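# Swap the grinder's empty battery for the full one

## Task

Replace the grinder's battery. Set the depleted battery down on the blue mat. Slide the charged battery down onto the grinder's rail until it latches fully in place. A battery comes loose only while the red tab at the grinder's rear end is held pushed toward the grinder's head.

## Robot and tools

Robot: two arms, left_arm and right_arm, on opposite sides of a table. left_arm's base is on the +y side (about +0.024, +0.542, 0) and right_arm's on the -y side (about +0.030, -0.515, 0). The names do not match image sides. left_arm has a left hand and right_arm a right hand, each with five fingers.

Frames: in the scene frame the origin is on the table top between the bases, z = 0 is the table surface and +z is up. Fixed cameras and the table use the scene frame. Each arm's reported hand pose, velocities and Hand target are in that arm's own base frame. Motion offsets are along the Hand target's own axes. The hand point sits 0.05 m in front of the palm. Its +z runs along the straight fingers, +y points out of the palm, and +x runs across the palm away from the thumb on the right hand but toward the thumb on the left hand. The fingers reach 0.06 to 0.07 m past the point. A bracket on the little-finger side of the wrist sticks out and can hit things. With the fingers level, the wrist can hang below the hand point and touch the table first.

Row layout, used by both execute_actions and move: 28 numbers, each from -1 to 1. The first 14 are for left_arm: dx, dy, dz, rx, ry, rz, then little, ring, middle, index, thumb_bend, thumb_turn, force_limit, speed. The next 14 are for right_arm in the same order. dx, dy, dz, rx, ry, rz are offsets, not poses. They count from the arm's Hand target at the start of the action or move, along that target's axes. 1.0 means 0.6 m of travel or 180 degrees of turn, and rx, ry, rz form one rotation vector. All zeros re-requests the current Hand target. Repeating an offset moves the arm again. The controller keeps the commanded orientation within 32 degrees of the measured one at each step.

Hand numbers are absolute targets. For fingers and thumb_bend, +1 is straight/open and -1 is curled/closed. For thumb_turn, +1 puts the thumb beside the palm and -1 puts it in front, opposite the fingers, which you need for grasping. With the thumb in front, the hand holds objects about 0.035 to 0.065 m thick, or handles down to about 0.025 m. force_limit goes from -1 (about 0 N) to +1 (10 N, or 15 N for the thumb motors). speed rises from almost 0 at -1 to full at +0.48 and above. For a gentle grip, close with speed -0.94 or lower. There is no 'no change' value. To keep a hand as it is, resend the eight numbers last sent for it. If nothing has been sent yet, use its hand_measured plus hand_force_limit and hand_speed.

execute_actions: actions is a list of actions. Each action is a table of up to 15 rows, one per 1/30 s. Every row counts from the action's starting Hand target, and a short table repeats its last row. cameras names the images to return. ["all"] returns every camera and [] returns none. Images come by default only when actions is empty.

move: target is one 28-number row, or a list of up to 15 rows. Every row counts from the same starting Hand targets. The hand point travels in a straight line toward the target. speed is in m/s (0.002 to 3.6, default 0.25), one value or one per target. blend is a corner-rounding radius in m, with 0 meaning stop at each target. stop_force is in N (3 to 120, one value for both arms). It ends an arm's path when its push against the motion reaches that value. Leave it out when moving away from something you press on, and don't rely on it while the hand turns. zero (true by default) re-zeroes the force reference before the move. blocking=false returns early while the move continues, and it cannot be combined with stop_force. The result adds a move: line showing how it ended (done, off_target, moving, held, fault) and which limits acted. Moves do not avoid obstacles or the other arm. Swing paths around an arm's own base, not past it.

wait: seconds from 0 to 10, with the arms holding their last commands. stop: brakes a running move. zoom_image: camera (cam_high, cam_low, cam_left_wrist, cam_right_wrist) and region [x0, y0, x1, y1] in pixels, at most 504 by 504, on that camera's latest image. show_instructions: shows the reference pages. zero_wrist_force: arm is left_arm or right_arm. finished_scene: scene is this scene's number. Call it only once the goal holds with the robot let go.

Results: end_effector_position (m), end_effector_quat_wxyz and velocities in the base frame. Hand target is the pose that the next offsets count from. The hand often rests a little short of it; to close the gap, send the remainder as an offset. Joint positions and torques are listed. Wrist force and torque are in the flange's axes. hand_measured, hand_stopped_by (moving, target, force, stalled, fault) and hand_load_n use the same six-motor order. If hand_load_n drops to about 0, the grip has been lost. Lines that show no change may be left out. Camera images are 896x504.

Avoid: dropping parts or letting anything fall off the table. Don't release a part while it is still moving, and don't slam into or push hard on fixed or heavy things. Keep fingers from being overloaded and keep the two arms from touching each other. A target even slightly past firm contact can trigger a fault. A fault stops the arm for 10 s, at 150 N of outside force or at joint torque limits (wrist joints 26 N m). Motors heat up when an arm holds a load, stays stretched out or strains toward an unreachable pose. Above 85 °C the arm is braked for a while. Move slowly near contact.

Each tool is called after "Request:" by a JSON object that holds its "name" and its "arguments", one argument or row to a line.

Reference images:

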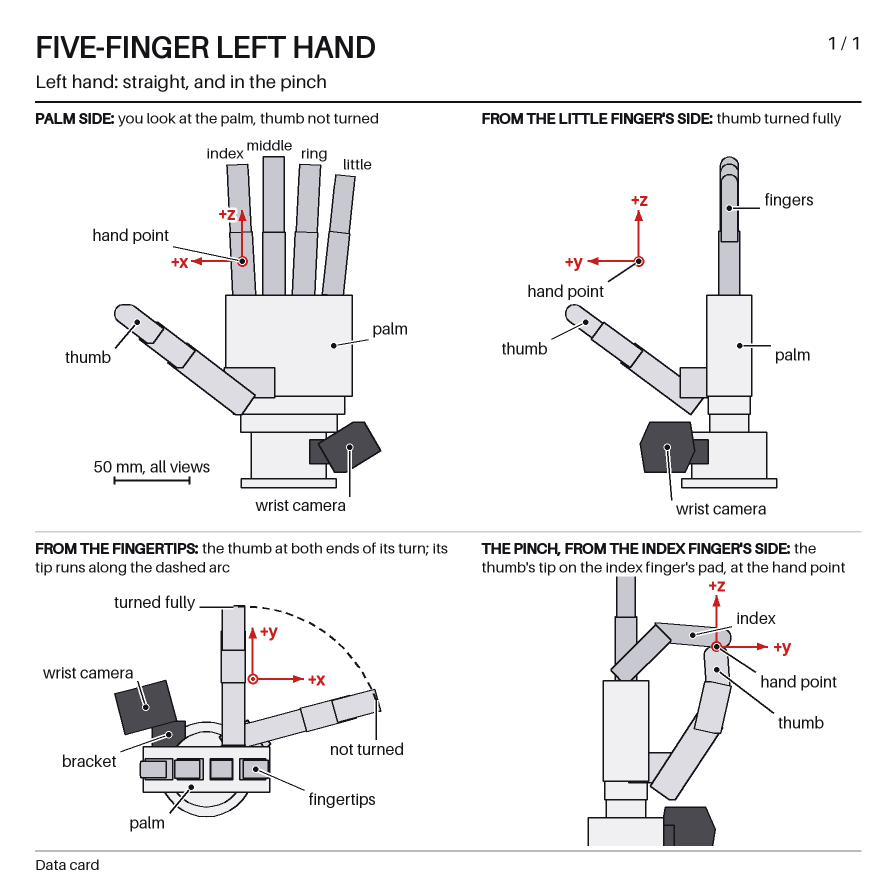

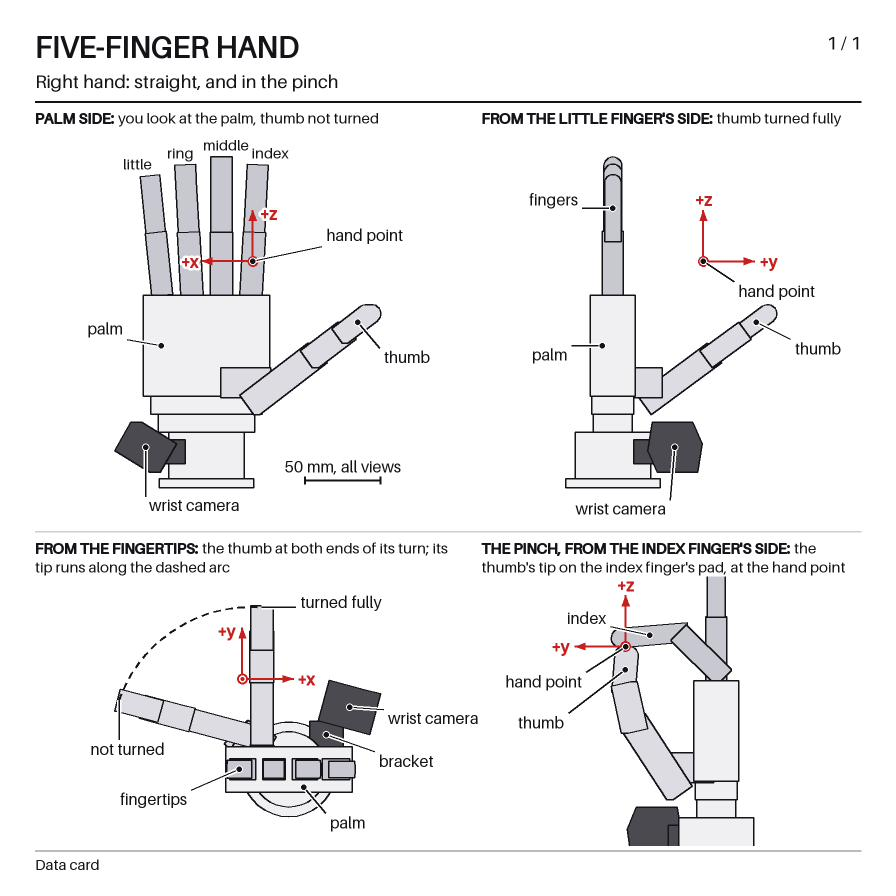

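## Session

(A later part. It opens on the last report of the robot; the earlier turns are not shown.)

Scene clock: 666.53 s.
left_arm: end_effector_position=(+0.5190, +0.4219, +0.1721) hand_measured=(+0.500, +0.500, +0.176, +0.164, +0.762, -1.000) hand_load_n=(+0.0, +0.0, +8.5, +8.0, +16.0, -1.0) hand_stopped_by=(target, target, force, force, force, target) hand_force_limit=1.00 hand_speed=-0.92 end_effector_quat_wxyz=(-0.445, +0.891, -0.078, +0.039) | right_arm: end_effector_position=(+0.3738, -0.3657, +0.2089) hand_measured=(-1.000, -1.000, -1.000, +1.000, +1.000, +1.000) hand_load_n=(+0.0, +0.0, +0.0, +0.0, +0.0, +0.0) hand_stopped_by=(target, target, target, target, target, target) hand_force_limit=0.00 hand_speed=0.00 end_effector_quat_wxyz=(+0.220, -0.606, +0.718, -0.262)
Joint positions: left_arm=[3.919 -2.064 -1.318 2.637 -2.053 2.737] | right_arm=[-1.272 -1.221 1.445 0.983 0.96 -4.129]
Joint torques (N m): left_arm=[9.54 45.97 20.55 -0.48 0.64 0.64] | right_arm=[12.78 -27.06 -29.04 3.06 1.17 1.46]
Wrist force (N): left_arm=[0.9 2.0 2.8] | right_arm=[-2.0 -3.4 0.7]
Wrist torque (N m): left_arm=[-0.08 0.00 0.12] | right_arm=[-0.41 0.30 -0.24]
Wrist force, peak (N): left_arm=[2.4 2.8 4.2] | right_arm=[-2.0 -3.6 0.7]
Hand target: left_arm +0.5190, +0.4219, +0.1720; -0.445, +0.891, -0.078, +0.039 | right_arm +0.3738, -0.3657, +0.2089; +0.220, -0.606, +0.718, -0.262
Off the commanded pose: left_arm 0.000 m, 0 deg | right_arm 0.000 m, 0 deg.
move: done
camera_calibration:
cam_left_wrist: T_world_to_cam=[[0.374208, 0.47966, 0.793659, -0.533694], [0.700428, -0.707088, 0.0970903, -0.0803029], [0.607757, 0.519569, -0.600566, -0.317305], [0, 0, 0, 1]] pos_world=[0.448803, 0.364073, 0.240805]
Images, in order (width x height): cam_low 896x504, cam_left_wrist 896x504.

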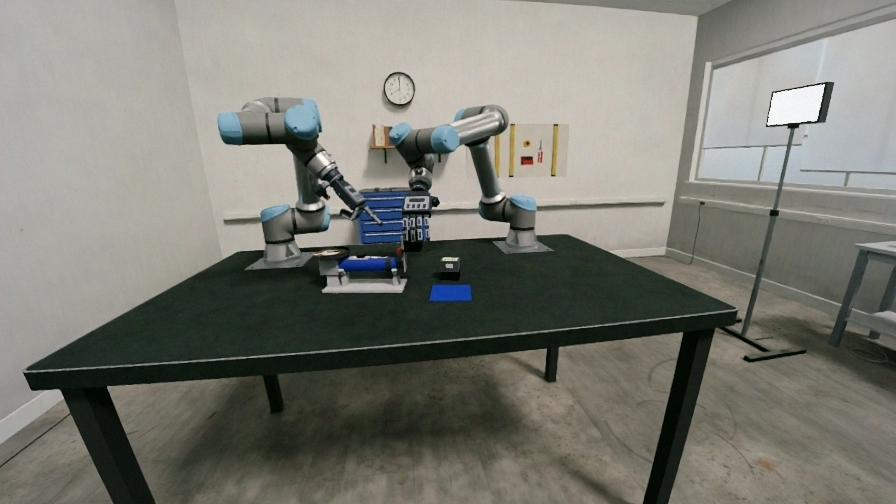

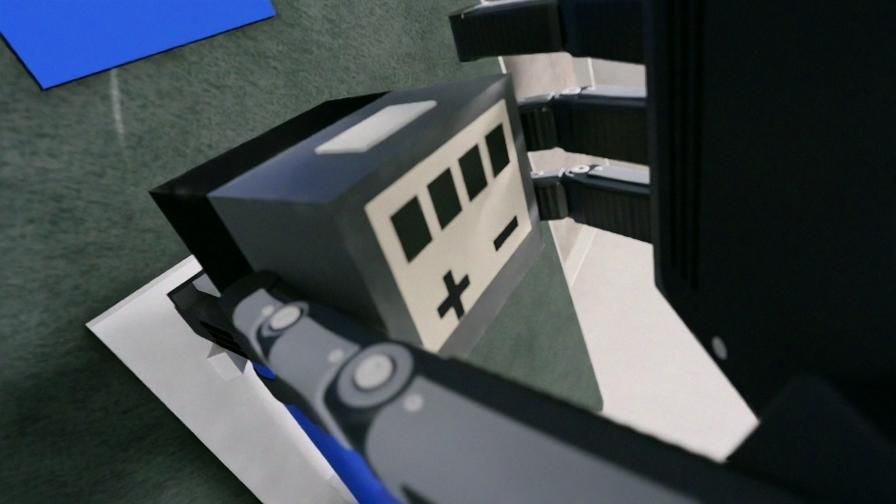

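Request:
{"name": "move", "arguments": {
  "target": [
    [-0.1905,-0.0534,0.0708,0,0,0,0.5,0.5,-0.5,-0.5,0.0,-1,1.0,-0.92,0,0,0,0,0,0,-1,-1,-1,1,1,1,0,0],
    [-0.1905,0.0797,0.1711,0,0,0,0.5,0.5,-0.5,-0.5,0.0,-1,1.0,-0.92,0,0,0,0,0,0,-1,-1,-1,1,1,1,0,0]
  ],
  "speed": 0.07,
  "blend": [0.03, 0],
  "cameras": ["all"]
}}

Request:
{"name": "zoom_image", "arguments": {
  "camera": "cam_low",
  "region": [410, 230, 490, 310]
}}

Scene clock: 687.37 s.
left_arm: end_effector_position=(+0.4157, +0.4942, +0.0720) hand_measured=(+0.500, +0.500, +0.176, +0.164, +0.762, -1.000) hand_load_n=(+0.0, +0.0, +8.5, +8.0, +16.5, -1.0) hand_stopped_by=(target, target, force, force, force, target) hand_force_limit=1.00 hand_speed=-0.92 end_effector_quat_wxyz=(-0.445, +0.891, -0.078, +0.039) | right_arm: end_effector_position=(+0.3738, -0.3657, +0.2089) hand_measured=(-1.000, -1.000, -1.000, +1.000, +1.000, +1.000) hand_load_n=(+0.0, +0.0, +0.0, +0.0, +0.0, +0.0) hand_stopped_by=(target, target, target, target, target, target) hand_force_limit=0.00 hand_speed=0.00 end_effector_quat_wxyz=(+0.220, -0.606, +0.718, -0.262)
Joint positions: left_arm=[4.175 -2.045 -1.61 2.978 -1.859 2.917] | right_arm=[-1.272 -1.221 1.445 0.983 0.96 -4.129]
Joint torques (N m): left_arm=[-5.03 47.83 26.98 -2.08 -1.57 -0.85] | right_arm=[12.65 -25.53 -29.55 3.28 1.34 1.29]
Wrist force (N): left_arm=[0.1 1.5 2.5] | right_arm=[-2.2 -3.4 0.5]
Wrist torque (N m): left_arm=[-0.12 0.08 0.08] | right_arm=[-0.39 0.33 -0.25]
Wrist force, peak (N): left_arm=[0.6 2.6 3.2] | right_arm=[-2.2 -3.4 0.5]
Hand target: left_arm +0.4157, +0.4943, +0.0721; -0.445, +0.891, -0.078, +0.039 | right_arm +0.3738, -0.3657, +0.2089; +0.220, -0.606, +0.718, -0.262
Off the commanded pose: left_arm 0.000 m, 0 deg | right_arm 0.000 m, 0 deg.
move: done
camera_calibration:
cam_left_wrist: T_world_to_cam=[[0.374252, 0.479802, 0.793552, -0.450382], [0.700463, -0.707046, 0.0971484, 0.0529244], [0.60769, 0.519496, -0.600697, -0.352184], [0, 0, 0, 1]] pos_world=[0.345503, 0.436472, 0.140705]
cam_right_wrist: T_world_to_cam=[[-0.774351, -0.142602, -0.616479, 0.369485], [-0.374283, 0.88878, 0.264541, 0.408494], [0.51019, 0.435585, -0.741601, 0.234775], [0, 0, 0, 1]] pos_world=[0.319223, -0.412637, 0.293826]

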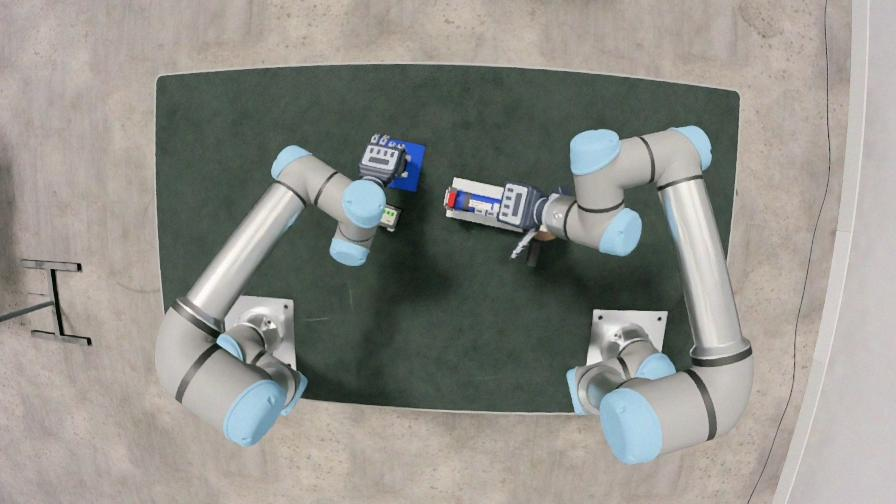

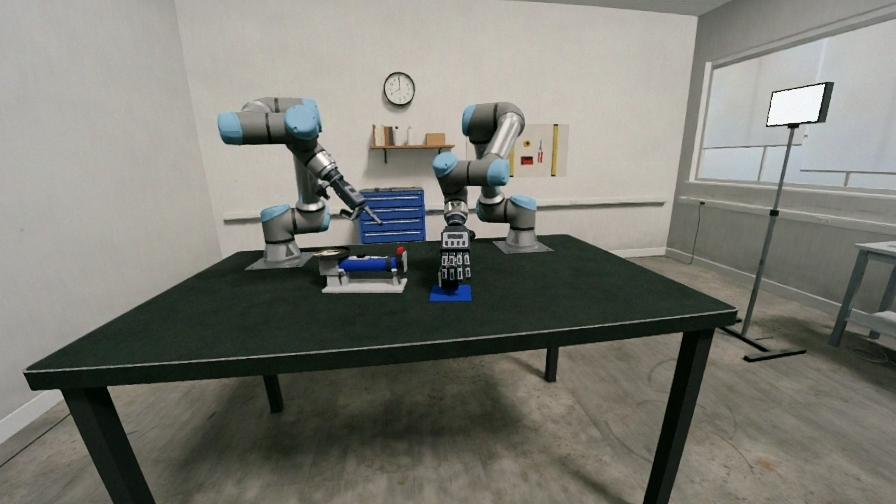

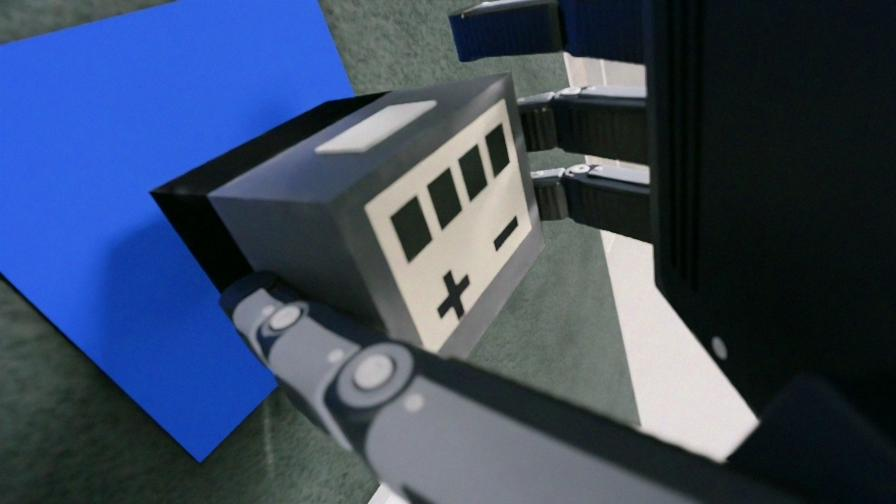

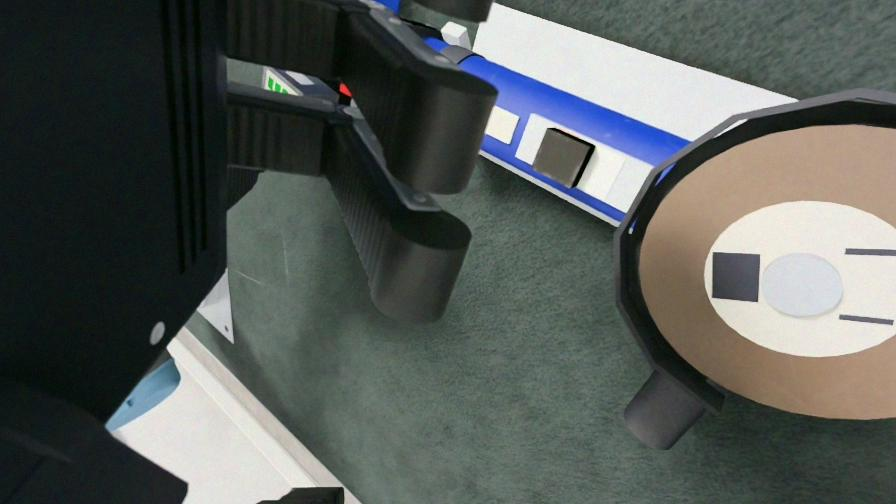

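Scaled by 6.300.

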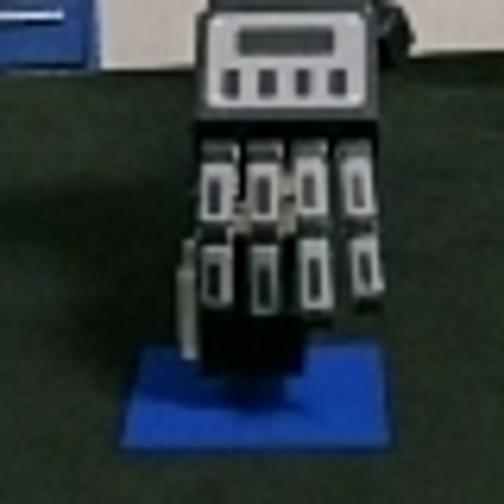

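Request:
{"name": "move", "arguments": {
  "target": [0,0.0466,0.0351,0,0,0,0.5,0.5,-0.5,-0.5,0.0,-1,1.0,-0.92,0,0,0,0,0,0,-1,-1,-1,1,1,1,0,0],
  "speed": 0.012,
  "stop_force": 4,
  "cameras": ["cam_left_wrist","cam_low"]
}}

Request:
{"name": "zoom_image", "arguments": {
  "camera": "cam_low",
  "region": [410, 230, 490, 310]
}}

Scene clock: 693.00 s.
left_arm: end_effector_position=(+0.4158, +0.4943, +0.0513) hand_measured=(+0.500, +0.500, +0.176, +0.164, +0.762, -1.000) hand_load_n=(+0.0, -0.5, +8.5, +8.0, +16.0, -1.0) hand_stopped_by=(target, target, force, force, force, target) hand_force_limit=1.00 hand_speed=-0.92 end_effector_quat_wxyz=(-0.445, +0.891, -0.078, +0.039) | right_arm: end_effector_position=(+0.3738, -0.3657, +0.2089) hand_measured=(-1.000, -1.000, -1.000, +1.000, +1.000, +1.000) hand_load_n=(+0.0, +0.0, +0.0, -0.5, +0.0, +0.0) hand_stopped_by=(target, target, target, target, target, target) hand_force_limit=0.00 hand_speed=0.00 end_effector_quat_wxyz=(+0.220, -0.606, +0.718, -0.262)
Joint positions: left_arm=[4.175 -2.07 -1.632 3.025 -1.859 2.917] | right_arm=[-1.272 -1.221 1.445 0.983 0.96 -4.129]
Joint torques (N m): left_arm=[8.21 48.22 26.35 -1.32 1.64 1.71] | right_arm=[12.43 -27.02 -29.79 3.19 1.13 1.33]
Wrist force (N): left_arm=[0.3 1.7 2.5] | right_arm=[-1.9 -3.1 0.6]
Wrist torque (N m): left_arm=[-0.10 0.04 0.09] | right_arm=[-0.35 0.29 -0.23]
Wrist force, peak (N): left_arm=[-1.6 -7.2 -6.9] | right_arm=[-1.9 -3.6 0.5]
Hand target: left_arm +0.4158, +0.4943, +0.0513; -0.445, +0.891, -0.078, +0.039 (not the last commanded pose) | right_arm +0.3738, -0.3657, +0.2089; +0.220, -0.606, +0.718, -0.262
Off the commanded pose: left_arm 0.014 m, 0 deg | right_arm 0.000 m, 0 deg.
move: contact (left_arm)
camera_calibration:
cam_left_wrist: T_world_to_cam=[[0.37423, 0.47968, 0.793637, -0.43407], [0.700471, -0.707052, 0.0970486, 0.0549384], [0.607694, 0.519601, -0.600602, -0.364729], [0, 0, 0, 1]] pos_world=[0.345603, 0.436573, 0.120105]
Images, in order (width x height): cam_low 896x504, cam_left_wrist 896x504.

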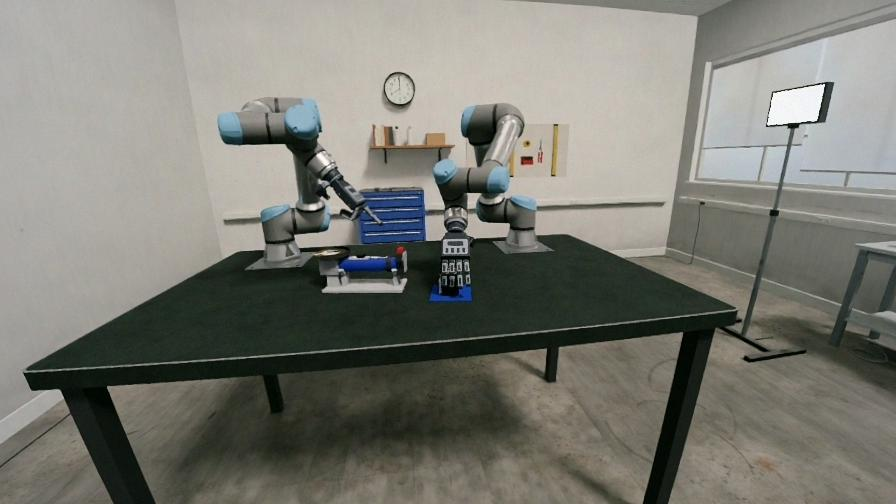

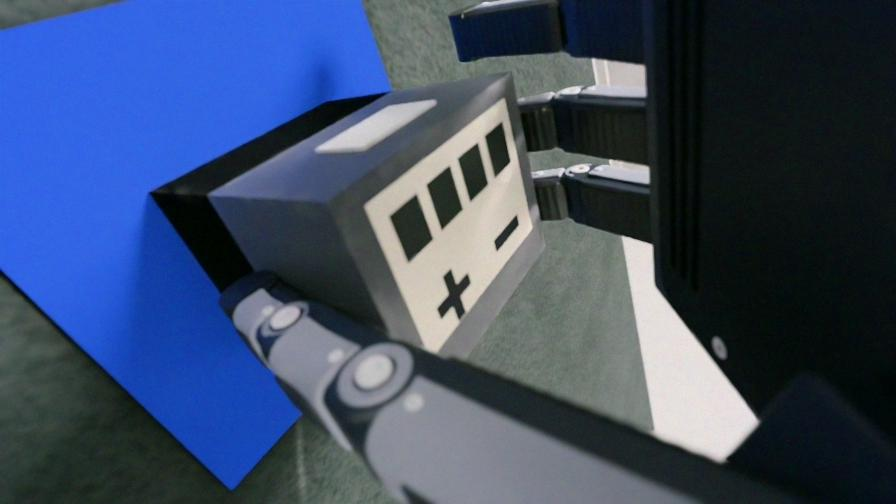

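Scaled by 6.300.

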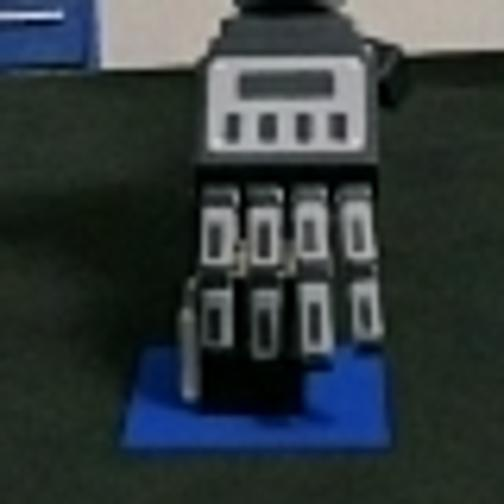

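Request:
{"name": "move", "arguments": {
  "target": [0,0.0008,0.0006,0,0,0,0.5,0.5,-0.5,-0.5,0.0,-1,1.0,-0.92,0,0,0,0,0,0,-1,-1,-1,1,1,1,0,0],
  "speed": 0.004
}}

Scene clock: 695.67 s.
left_arm: end_effector_position=(+0.4158, +0.4944, +0.0508) hand_measured=(+0.500, +0.500, +0.176, +0.164, +0.762, -1.000) hand_load_n=(+0.0, +0.0, +8.0, +8.0, +15.5, -1.0) hand_stopped_by=(target, target, force, force, force, target) hand_force_limit=1.00 hand_speed=-0.92 end_effector_quat_wxyz=(-0.445, +0.891, -0.078, +0.039) | right_arm: end_effector_position=(+0.3738, -0.3657, +0.2089) hand_measured=(-1.000, -1.000, -1.000, +1.000, +1.000, +1.000) hand_load_n=(+0.0, +0.0, +0.0, +0.0, +0.0, +0.0) hand_stopped_by=(target, target, target, target, target, target) hand_force_limit=0.00 hand_speed=0.00 end_effector_quat_wxyz=(+0.220, -0.606, +0.718, -0.262)
Joint positions: left_arm=[4.175 -2.071 -1.632 3.026 -1.859 2.917] | right_arm=[-1.272 -1.221 1.445 0.983 0.96 -4.129]
Joint torques (N m): left_arm=[7.53 23.08 2.79 0.88 1.61 1.34] | right_arm=[12.35 -26.59 -30.34 3.07 1.06 1.16]
Wrist force (N): left_arm=[-0.5 -9.2 -6.2] | right_arm=[-1.9 -3.4 0.8]
Wrist torque (N m): left_arm=[-0.27 -0.10 0.21] | right_arm=[-0.42 0.28 -0.23]
Wrist force, peak (N): left_arm=[-0.7 -10.4 -7.5] | right_arm=[-1.8 -3.6 0.5]
Hand target: left_arm +0.4158, +0.4943, +0.0507; -0.445, +0.891, -0.078, +0.039 | right_arm +0.3738, -0.3657, +0.2089; +0.220, -0.606, +0.718, -0.262
Off the commanded pose: left_arm 0.000 m, 0 deg | right_arm 0.000 m, 0 deg.
move: done

Request:
{"name": "move", "arguments": {
  "target": [0,-0.0004,-0.0003,0,0,0,0.5,0.5,-0.5,-0.5,0.0,-1,1.0,-0.92,0,0,0,0,0,0,-1,-1,-1,1,1,1,0,0],
  "speed": 0.004
}}

Request:
{"name": "move", "arguments": {
  "target": [
    [0,0,0,0,0,0,0.5,0.5,0.20,0.19,0.79,-1,1.0,-0.95,0,0,0,0,0,0,-1,-1,-1,1,1,1,0,0],
    [0,0,0,0,0,0,0.5,0.5,0.23,0.23,0.83,-1,1.0,-0.95,0,0,0,0,0,0,-1,-1,-1,1,1,1,0,0],
    [0,0,0,0,0,0,0.5,0.5,0.5,0.5,1.0,-1,1.0,-0.5,0,0,0,0,0,0,-1,-1,-1,1,1,1,0,0]
  ],
  "speed": 0.02,
  "cameras": ["cam_left_wrist"]
}}

Scene clock: 698.33 s.
left_arm: end_effector_position=(+0.4157, +0.4943, +0.0510) hand_measured=(+0.500, +0.500, +0.176, +0.164, +0.762, -1.000) hand_load_n=(+0.0, +0.0, +9.5, +8.5, +15.5, -0.5) hand_stopped_by=(target, target, force, force, force, target) hand_force_limit=1.00 hand_speed=-0.92 end_effector_quat_wxyz=(-0.445, +0.891, -0.078, +0.039) | right_arm: end_effector_position=(+0.3738, -0.3657, +0.2089) hand_measured=(-1.000, -1.000, -1.000, +1.000, +1.000, +1.000) hand_load_n=(+0.0, +0.0, +0.0, +0.0, +0.0, +0.0) hand_stopped_by=(target, target, target, target, target, target) hand_force_limit=0.00 hand_speed=0.00 end_effector_quat_wxyz=(+0.220, -0.606, +0.718, -0.262)
Joint positions: left_arm=[4.175 -2.07 -1.632 3.025 -1.859 2.917] | right_arm=[-1.272 -1.221 1.445 0.983 0.96 -4.129]
Joint torques (N m): left_arm=[6.9 43.7 22.39 -3.11 1.57 1.08] | right_arm=[12.85 -26.64 -29.5 3.02 1.08 1.19]
Wrist force (N): left_arm=[1.0 -6.7 -1.2] | right_arm=[-2.0 -3.4 0.7]
Wrist torque (N m): left_arm=[-0.18 -0.03 0.18] | right_arm=[-0.41 0.30 -0.24]
Wrist force, peak (N): left_arm=[0.1 -11.7 -6.6] | right_arm=[-1.8 -3.5 0.8]
Hand target: left_arm +0.4158, +0.4943, +0.0510; -0.445, +0.891, -0.078, +0.039 | right_arm +0.3738, -0.3657, +0.2089; +0.220, -0.606, +0.718, -0.262
Off the commanded pose: left_arm 0.000 m, 0 deg | right_arm 0.000 m, 0 deg.
move: done

Scene clock: 700.27 s.
left_arm: end_effector_position=(+0.4158, +0.4944, +0.0510) hand_measured=(+0.500, +0.500, +0.500, +0.500, +1.000, -1.000) hand_load_n=(+0.0, +0.0, +0.0, +0.0, +0.0, +0.0) hand_stopped_by=(target, target, target, target, target, target) hand_force_limit=1.00 hand_speed=-0.50 end_effector_quat_wxyz=(-0.445, +0.891, -0.078, +0.039) | right_arm: end_effector_position=(+0.3738, -0.3657, +0.2089) hand_measured=(-1.000, -1.000, -1.000, +1.000, +1.000, +1.000) hand_load_n=(+0.0, +0.0, +0.0, +0.0, +0.0, +0.0) hand_stopped_by=(target, target, target, target, target, target) hand_force_limit=0.00 hand_speed=0.00 end_effector_quat_wxyz=(+0.220, -0.606, +0.718, -0.262)
Joint positions: left_arm=[4.175 -2.07 -1.632 3.025 -1.859 2.917] | right_arm=[-1.272 -1.221 1.445 0.983 0.96 -4.129]
Joint torques (N m): left_arm=[6.32 44.86 24.21 1.31 1.12 0.88] | right_arm=[12.94 -26.06 -30.05 3.25 1.07 1.02]
Wrist force (N): left_arm=[0.4 -1.3 0.2] | right_arm=[-1.8 -3.2 0.5]
Wrist torque (N m): left_arm=[-0.14 -0.01 0.14] | right_arm=[-0.38 0.28 -0.22]
Wrist force, peak (N): left_arm=[1.1 -6.2 -1.1] | right_arm=[-1.8 -3.6 0.7]
Hand target: left_arm +0.4158, +0.4943, +0.0510; -0.445, +0.891, -0.078, +0.039 | right_arm +0.3738, -0.3657, +0.2089; +0.220, -0.606, +0.718, -0.262
Off the commanded pose: left_arm 0.000 m, 0 deg | right_arm 0.000 m, 0 deg.
move: done
camera_calibration:
cam_left_wrist: T_world_to_cam=[[0.374159, 0.479619, 0.793707, -0.433789], [0.700422, -0.707093, 0.0970961, 0.0549967], [0.607794, 0.5196, -0.600501, -0.364956], [0, 0, 0, 1]] pos_world=[0.345603, 0.436573, 0.119805]
Images, in order (width x height): cam_left_wrist 896x504.

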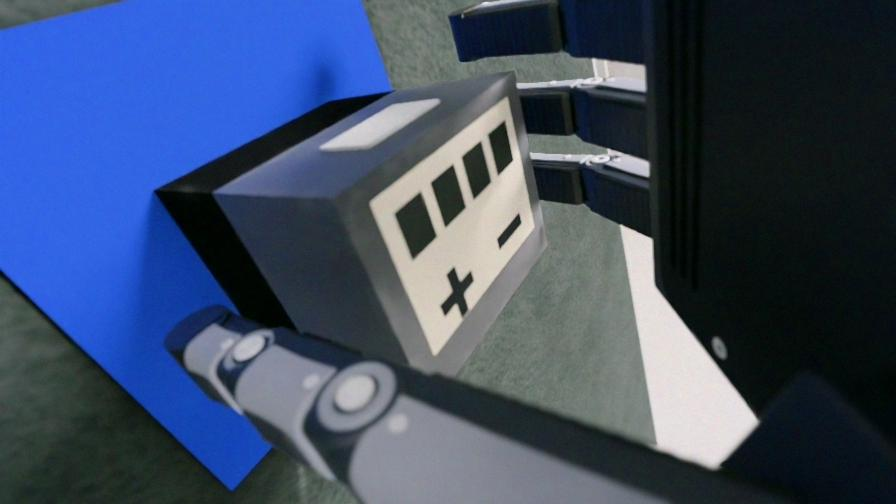

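Request:
{"name": "move", "arguments": {
  "target": [
    [0,-0.1331,-0.1003,0,0,0,0.5,0.5,0.5,0.5,1.0,-1,1.0,-0.5,0,0,0,0,0,0,-1,-1,-1,1,1,1,0,0],
    [-0.0067,0.0205,-0.3041,0,0.4310,0.3248,0.5,0.5,0.5,0.5,1.0,-1,1.0,-0.5,0,0,0,0,0,0,-1,-1,-1,1,1,1,0,0]
  ],
  "speed": [0.12, 0.25],
  "cameras": ["all"]
}}

Scene clock: 713.60 s.
left_arm: end_effector_position=(+0.3852, +0.3441, +0.1507) hand_measured=(+0.500, +0.500, +0.500, +0.500, +1.000, -1.000) hand_load_n=(+0.0, +0.0, +0.0, +0.0, +0.0, +0.0) hand_stopped_by=(target, target, target, target, target, target) hand_force_limit=1.00 hand_speed=-0.50 end_effector_quat_wxyz=(+0.266, -0.531, +0.720, -0.358) | right_arm: end_effector_position=(+0.3738, -0.3657, +0.2089) hand_measured=(-1.000, -1.000, -1.000, +1.000, +1.000, +1.000) hand_load_n=(+0.0, +0.0, +0.0, +0.0, +0.0, +0.0) hand_stopped_by=(target, target, target, target, target, target) hand_force_limit=0.00 hand_speed=0.00 end_effector_quat_wxyz=(+0.220, -0.606, +0.718, -0.262)
Joint positions: left_arm=[4.478 -2.112 -1.522 1.981 -0.649 4.819] | right_arm=[-1.272 -1.221 1.445 0.983 0.96 -4.129]
Joint torques (N m): left_arm=[10.19 46.23 5.73 -3.56 3.19 1.74] | right_arm=[13.24 -26.39 -29.69 3.04 0.88 1.06]
Wrist force (N): left_arm=[0.6 -1.0 0.2] | right_arm=[-1.9 -3.3 0.6]
Wrist torque (N m): left_arm=[-0.11 -0.03 0.23] | right_arm=[-0.39 0.29 -0.23]
Wrist force, peak (N): left_arm=[0.7 -2.0 0.1] | right_arm=[-2.1 -3.5 0.6]
Hand target: left_arm +0.3852, +0.3441, +0.1507; +0.266, -0.531, +0.720, -0.358 | right_arm +0.3738, -0.3657, +0.2089; +0.220, -0.606, +0.718, -0.262
Off the commanded pose: left_arm 0.000 m, 0 deg | right_arm 0.000 m, 0 deg.
move: done
camera_calibration:
cam_left_wrist: T_world_to_cam=[[0.430574, -0.432911, 0.791956, -0.136828], [-0.788519, -0.60736, 0.0967012, 0.499801], [0.439139, -0.666109, -0.602872, 0.264851], [0, 0, 0, 1]] pos_world=[0.336711, 0.420745, 0.219702]
cam_right_wrist: T_world_to_cam=[[-0.774351, -0.142602, -0.616479, 0.369485], [-0.374283, 0.88878, 0.264541, 0.408494], [0.51019, 0.435585, -0.741601, 0.234775], [0, 0, 0, 1]] pos_world=[0.319223, -0.412637, 0.293826]

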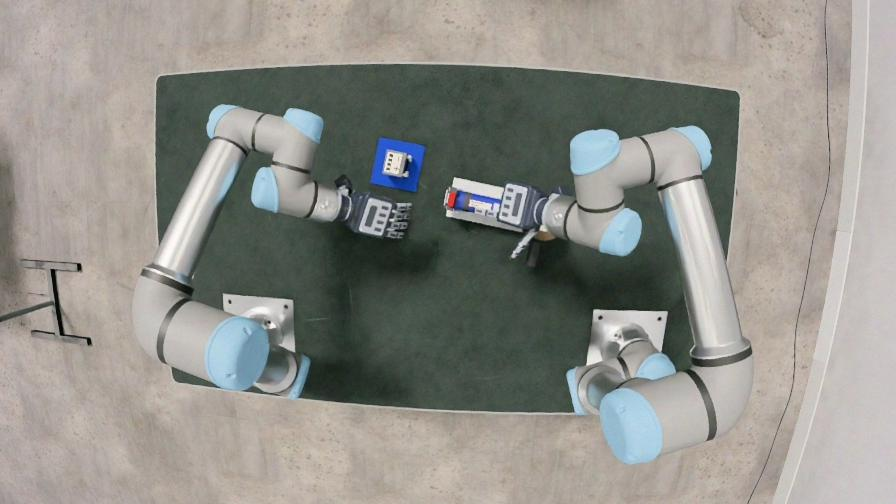

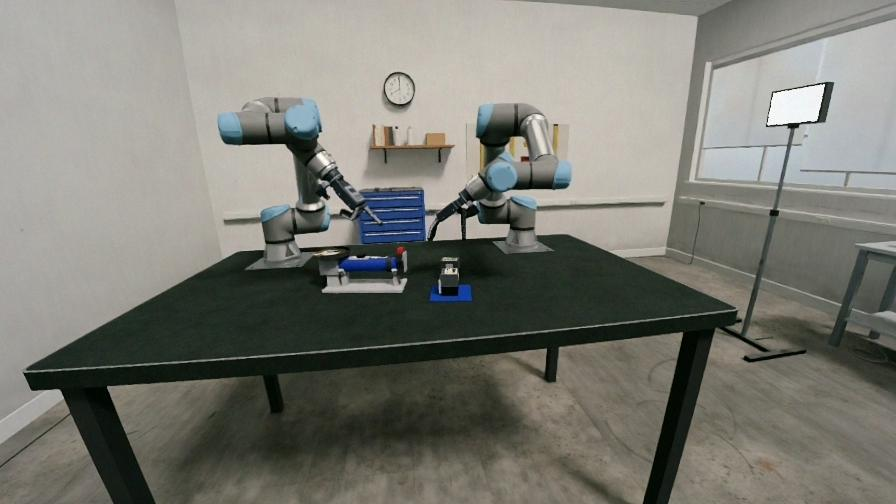

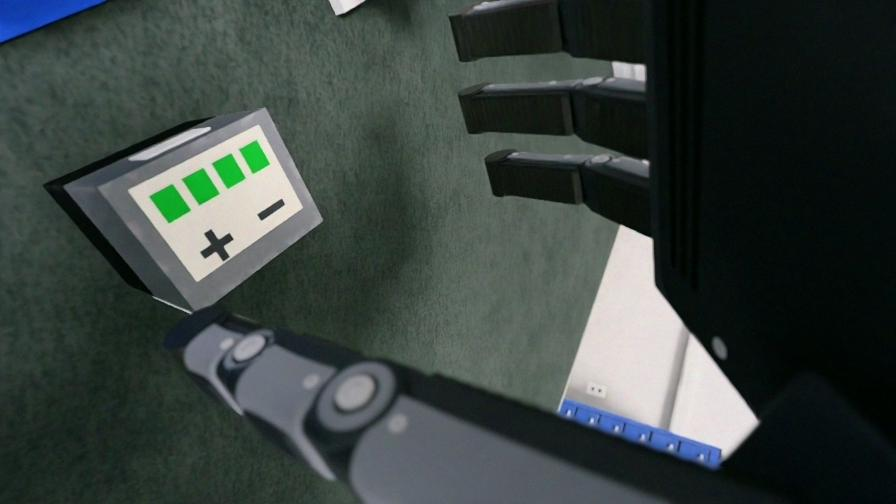

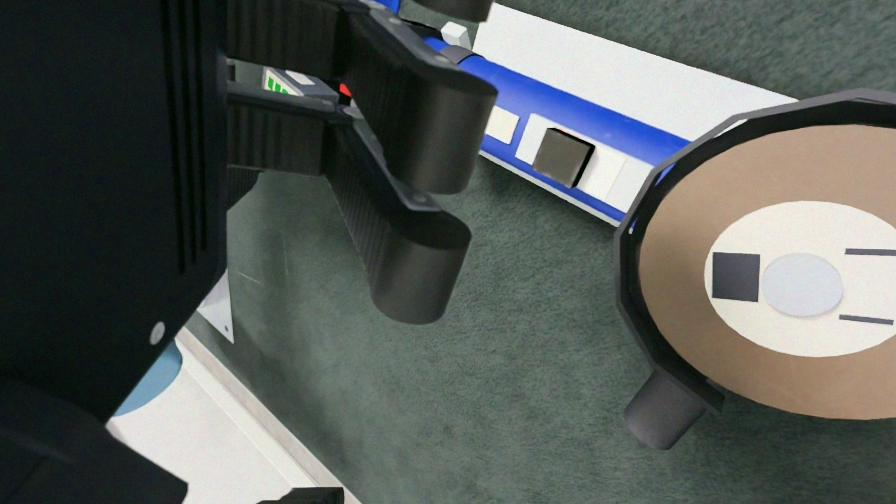

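Request:
{"name": "zoom_image", "arguments": {
  "camera": "cam_left_wrist",
  "region": [30, 90, 340, 330]
}}

Scaled by 1.626.

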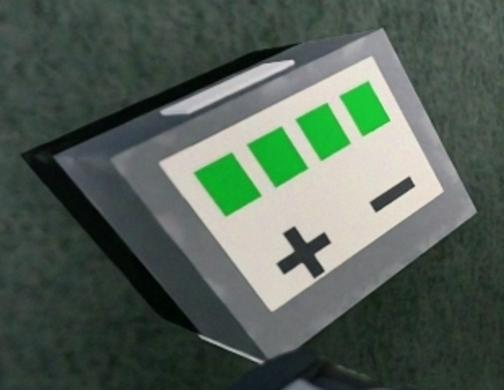

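Request:
{"name": "move", "arguments": {
  "target": [0,0.1354,0.1020,0,0,0,0.5,0.5,0.4,0.4,1.0,-1,1.0,-0.5,0,0,0,0,0,0,-1,-1,-1,1,1,1,0,0],
  "speed": 0.08,
  "cameras": ["cam_left_wrist"]
}}

Request:
{"name": "move", "arguments": {
  "target": [
    [0,0,0,0,0,0,0.5,0.5,0.24,0.24,0.84,-1,1.0,-0.6,0,0,0,0,0,0,-1,-1,-1,1,1,1,0,0],
    [0,0,0,0,0,0,0.5,0.5,-0.5,-0.5,0.0,-1,1.0,-0.92,0,0,0,0,0,0,-1,-1,-1,1,1,1,0,0]
  ],
  "speed": 0.02,
  "cameras": ["cam_left_wrist"]
}}

Scene clock: 725.43 s.
left_arm: end_effector_position=(+0.3852, +0.3442, +0.0490) hand_measured=(+0.500, +0.500, +0.400, +0.400, +1.000, -1.000) hand_load_n=(+0.0, +0.0, +0.0, +0.0, +0.0, +0.0) hand_stopped_by=(target, target, target, target, target, target) hand_force_limit=1.00 hand_speed=-0.50 end_effector_quat_wxyz=(+0.266, -0.531, +0.720, -0.358) | right_arm: end_effector_position=(+0.3738, -0.3657, +0.2089) hand_measured=(-1.000, -1.000, -1.000, +1.000, +1.000, +1.000) hand_load_n=(+0.0, +0.0, +0.0, +0.0, +0.0, +0.0) hand_stopped_by=(target, target, target, target, target, target) hand_force_limit=0.00 hand_speed=0.00 end_effector_quat_wxyz=(+0.220, -0.606, +0.718, -0.262)
Joint positions: left_arm=[4.478 -2.248 -1.6 2.193 -0.649 4.819] | right_arm=[-1.272 -1.221 1.445 0.983 0.96 -4.129]
Joint torques (N m): left_arm=[3.77 48.97 21.5 -4.1 -0.38 -1.84] | right_arm=[13.8 -27.25 -28.45 3.14 0.97 0.85]
Wrist force (N): left_arm=[0.5 -0.8 0.7] | right_arm=[-2.0 -3.2 0.7]
Wrist torque (N m): left_arm=[-0.14 -0.01 0.14] | right_arm=[-0.38 0.30 -0.23]
Wrist force, peak (N): left_arm=[0.8 -1.3 0.7] | right_arm=[-2.2 -3.4 0.9]
Hand target: left_arm +0.3852, +0.3443, +0.0490; +0.266, -0.531, +0.720, -0.358 | right_arm +0.3738, -0.3657, +0.2089; +0.220, -0.606, +0.718, -0.262
Off the commanded pose: left_arm 0.000 m, 0 deg | right_arm 0.000 m, 0 deg.
move: done
camera_calibration:
cam_left_wrist: T_world_to_cam=[[0.430477, -0.432697, 0.792125, -0.0562775], [-0.788531, -0.607335, 0.0967679, 0.509603], [0.439214, -0.666271, -0.602639, 0.203665], [0, 0, 0, 1]] pos_world=[0.336611, 0.420844, 0.118002]
Images, in order (width x height): cam_left_wrist 896x504.

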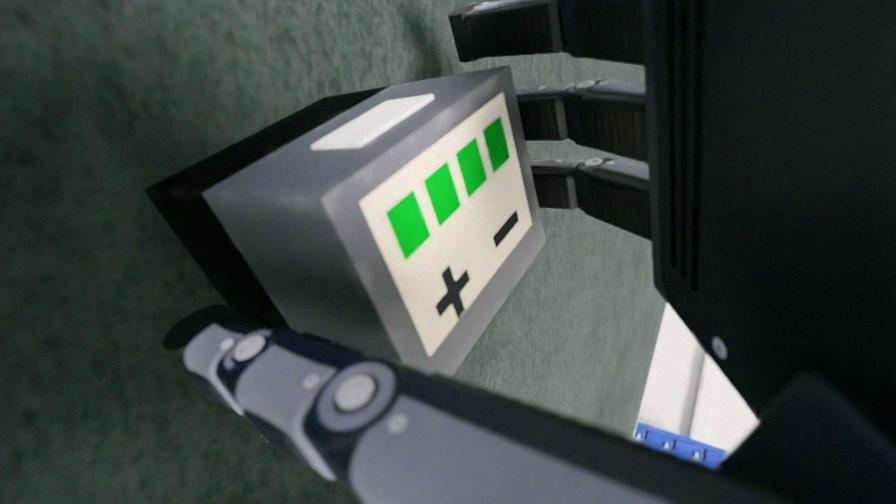

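Scene clock: 726.73 s.
left_arm: end_effector_position=(+0.3852, +0.3443, +0.0490) hand_measured=(+0.500, +0.500, +0.154, +0.140, +0.798, -1.000) hand_load_n=(+0.0, -0.5, +8.5, +9.5, +14.5, -1.0) hand_stopped_by=(target, target, force, force, force, target) hand_force_limit=1.00 hand_speed=-0.92 end_effector_quat_wxyz=(+0.266, -0.531, +0.720, -0.358) | right_arm: end_effector_position=(+0.3738, -0.3657, +0.2089) hand_measured=(-1.000, -1.000, -1.000, +1.000, +1.000, +1.000) hand_load_n=(+0.0, +0.0, +0.0, -0.5, +0.0, +0.0) hand_stopped_by=(target, target, target, target, target, target) hand_force_limit=0.00 hand_speed=0.00 end_effector_quat_wxyz=(+0.220, -0.606, +0.718, -0.262)
Joint positions: left_arm=[4.478 -2.248 -1.6 2.193 -0.649 4.819] | right_arm=[-1.272 -1.221 1.445 0.983 0.96 -4.129]
Joint torques (N m): left_arm=[-6.15 48.26 21.44 -0.52 0.42 -1.66] | right_arm=[12.55 -27.76 -29.08 3.07 0.92 0.89]
Wrist force (N): left_arm=[1.8 -3.0 0.4] | right_arm=[-2.0 -3.3 0.6]
Wrist torque (N m): left_arm=[-0.27 -0.07 0.19] | right_arm=[-0.39 0.31 -0.24]
Wrist force, peak (N): left_arm=[1.4 -3.4 0.3] | right_arm=[-2.0 -3.4 0.7]
Hand target: left_arm +0.3852, +0.3443, +0.0490; +0.266, -0.531, +0.720, -0.358 | right_arm +0.3738, -0.3657, +0.2089; +0.220, -0.606, +0.718, -0.262
Off the commanded pose: left_arm 0.000 m, 0 deg | right_arm 0.000 m, 0 deg.
move: done
camera_calibration:
cam_left_wrist: T_world_to_cam=[[0.430425, -0.432903, 0.792041, -0.0561628], [-0.788541, -0.607354, 0.096563, 0.509778], [0.439247, -0.66612, -0.602782, 0.20363], [0, 0, 0, 1]] pos_world=[0.336711, 0.420945, 0.118002]
Images, in order (width x height): cam_left_wrist 896x504.

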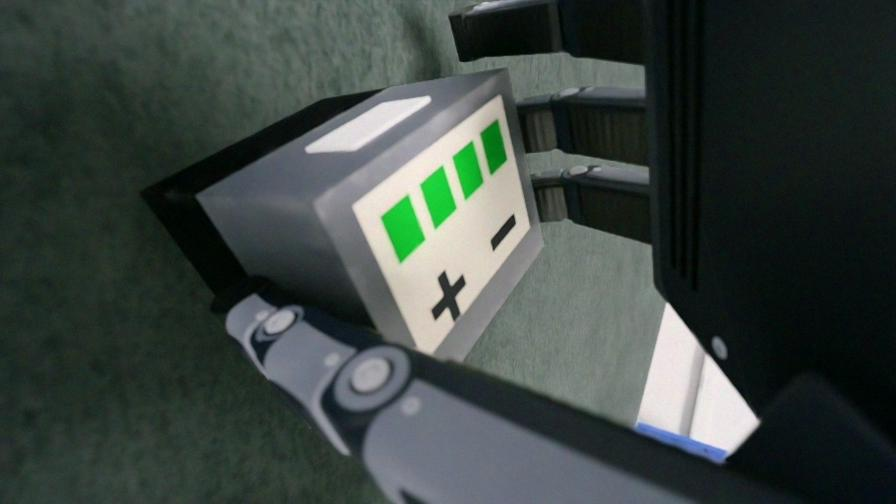

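Request:
{"name": "zoom_image", "arguments": {
  "camera": "cam_left_wrist",
  "region": [290, 50, 590, 390]
}}

Scaled by 1.482.

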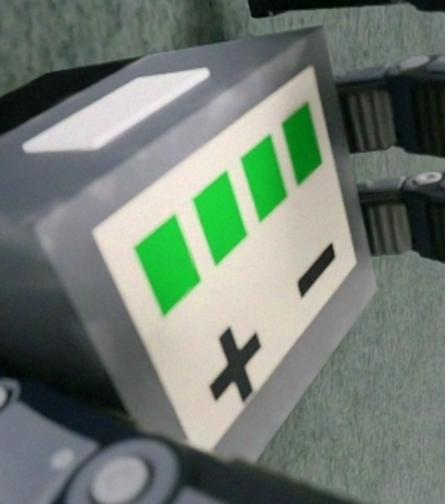

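Request:
{"name": "move", "arguments": {
  "target": [
    [0,-0.1863,-0.1404,0,0,0,0.5,0.5,-0.5,-0.5,0.0,-1,1.0,-0.92,0,0,0,0,0,0,-1,-1,-1,1,1,1,0,0],
    [-0.1918,-0.2935,0.0019,0,-0.4399,-0.3315,0.5,0.5,-0.5,-0.5,0.0,-1,1.0,-0.92,0,0,0,0,0,0,-1,-1,-1,1,1,1,0,0]
  ],
  "speed": [0.08, 0.2],
  "cameras": ["all"]
}}

Request:
{"name": "zoom_image", "arguments": {
  "camera": "cam_low",
  "region": [385, 230, 435, 280]
}}

Scene clock: 771.40 s.
left_arm: end_effector_position=(+0.5213, +0.4224, +0.1891) hand_measured=(+0.500, +0.500, +0.154, +0.140, +0.798, -1.000) hand_load_n=(+0.0, +0.0, +7.5, +8.5, +15.5, -1.0) hand_stopped_by=(target, target, force, force, force, target) hand_force_limit=1.00 hand_speed=-0.92 end_effector_quat_wxyz=(-0.446, +0.892, -0.062, +0.031) | right_arm: end_effector_position=(+0.3738, -0.3657, +0.2089) hand_measured=(-1.000, -1.000, -1.000, +1.000, +1.000, +1.000) hand_load_n=(+0.0, +0.0, +0.0, +0.0, +0.0, -0.5) hand_stopped_by=(target, target, target, target, target, target) hand_force_limit=0.00 hand_speed=0.00 end_effector_quat_wxyz=(+0.220, -0.606, +0.718, -0.262)
Joint positions: left_arm=[3.907 -2.073 -1.262 2.573 -2.088 2.701] | right_arm=[-1.272 -1.221 1.445 0.983 0.96 -4.129]
Joint torques (N m): left_arm=[9.67 43.86 18.62 0.52 -2.1 -1.55] | right_arm=[12.48 -26.89 -29.14 3.04 0.81 0.58]
Wrist force (N): left_arm=[0.6 1.8 2.7] | right_arm=[-1.9 -3.4 0.5]
Wrist torque (N m): left_arm=[-0.11 0.02 0.10] | right_arm=[-0.39 0.29 -0.23]
Wrist force, peak (N): left_arm=[0.9 3.0 3.2] | right_arm=[-1.9 -3.6 0.9]
Hand target: left_arm +0.5212, +0.4225, +0.1892; -0.446, +0.892, -0.062, +0.031 | right_arm +0.3738, -0.3657, +0.2089; +0.220, -0.606, +0.718, -0.262
Off the commanded pose: left_arm 0.000 m, 0 deg | right_arm 0.000 m, 0 deg.
move: done
camera_calibration:
cam_left_wrist: T_world_to_cam=[[0.357389, 0.492345, 0.793643, -0.544959], [0.724498, -0.682405, 0.0970857, -0.106195], [0.589386, 0.540296, -0.600587, -0.307878], [0, 0, 0, 1]] pos_world=[0.453159, 0.362186, 0.257905]
cam_right_wrist: T_world_to_cam=[[-0.774351, -0.142602, -0.616479, 0.369485], [-0.374283, 0.88878, 0.264541, 0.408494], [0.51019, 0.435585, -0.741601, 0.234775], [0, 0, 0, 1]] pos_world=[0.319223, -0.412637, 0.293826]

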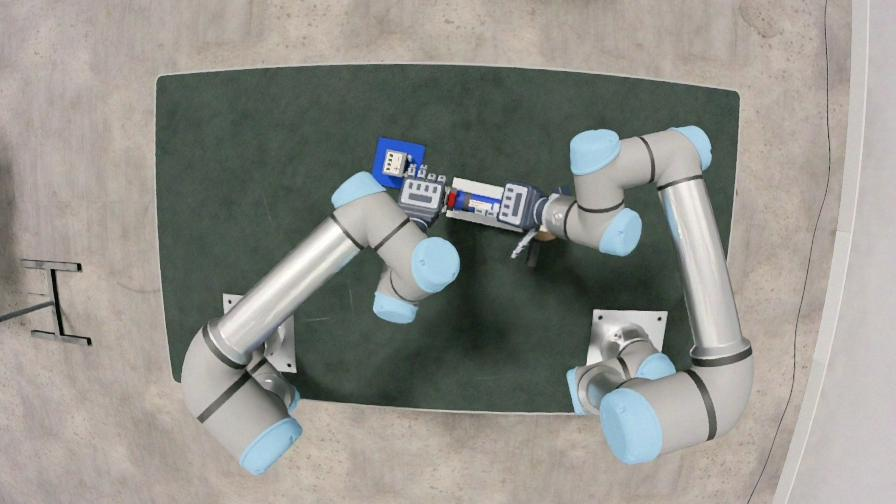

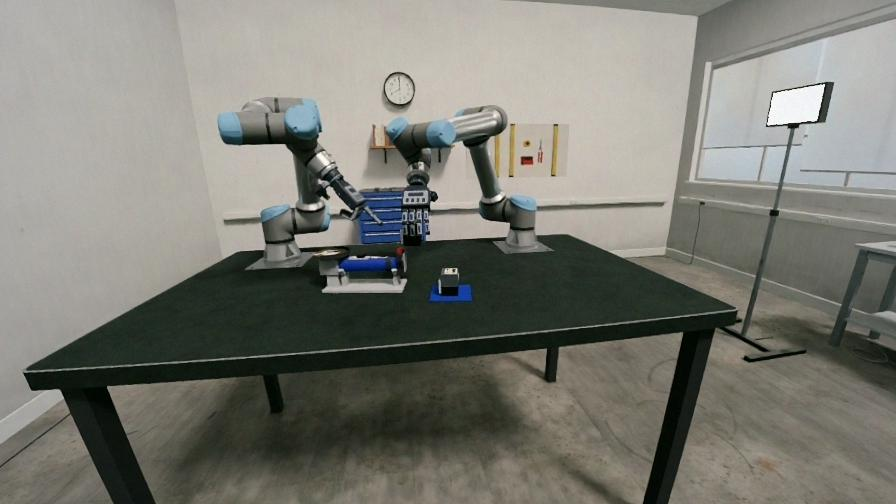

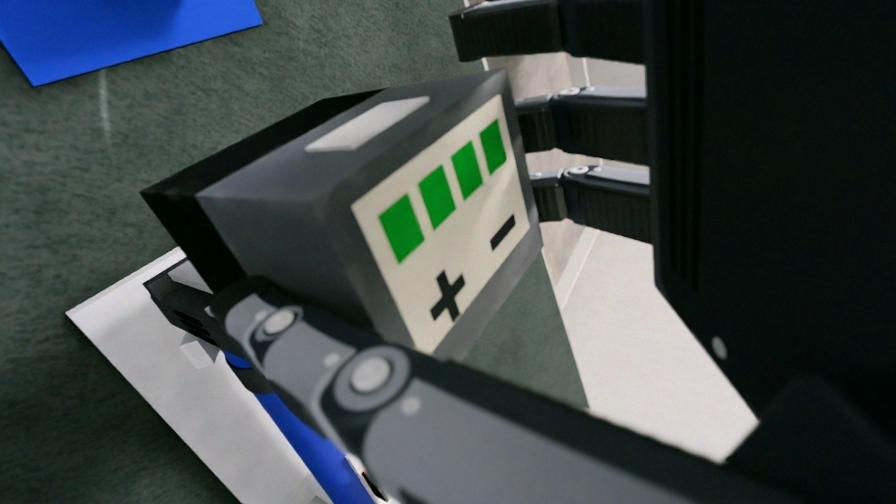

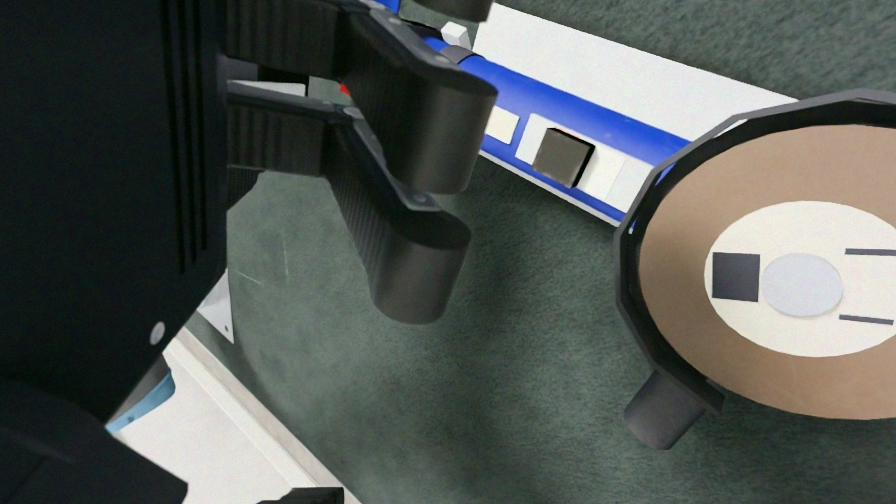

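Scaled by 10.080.

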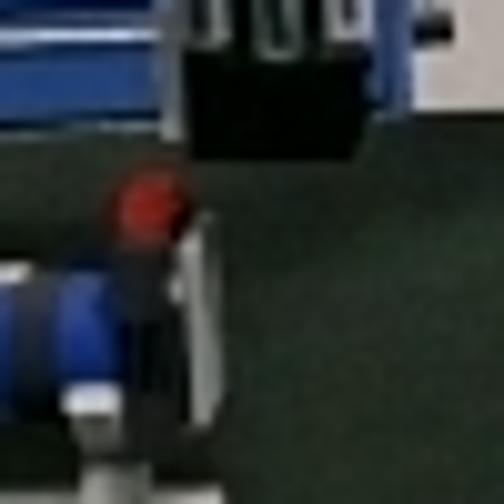

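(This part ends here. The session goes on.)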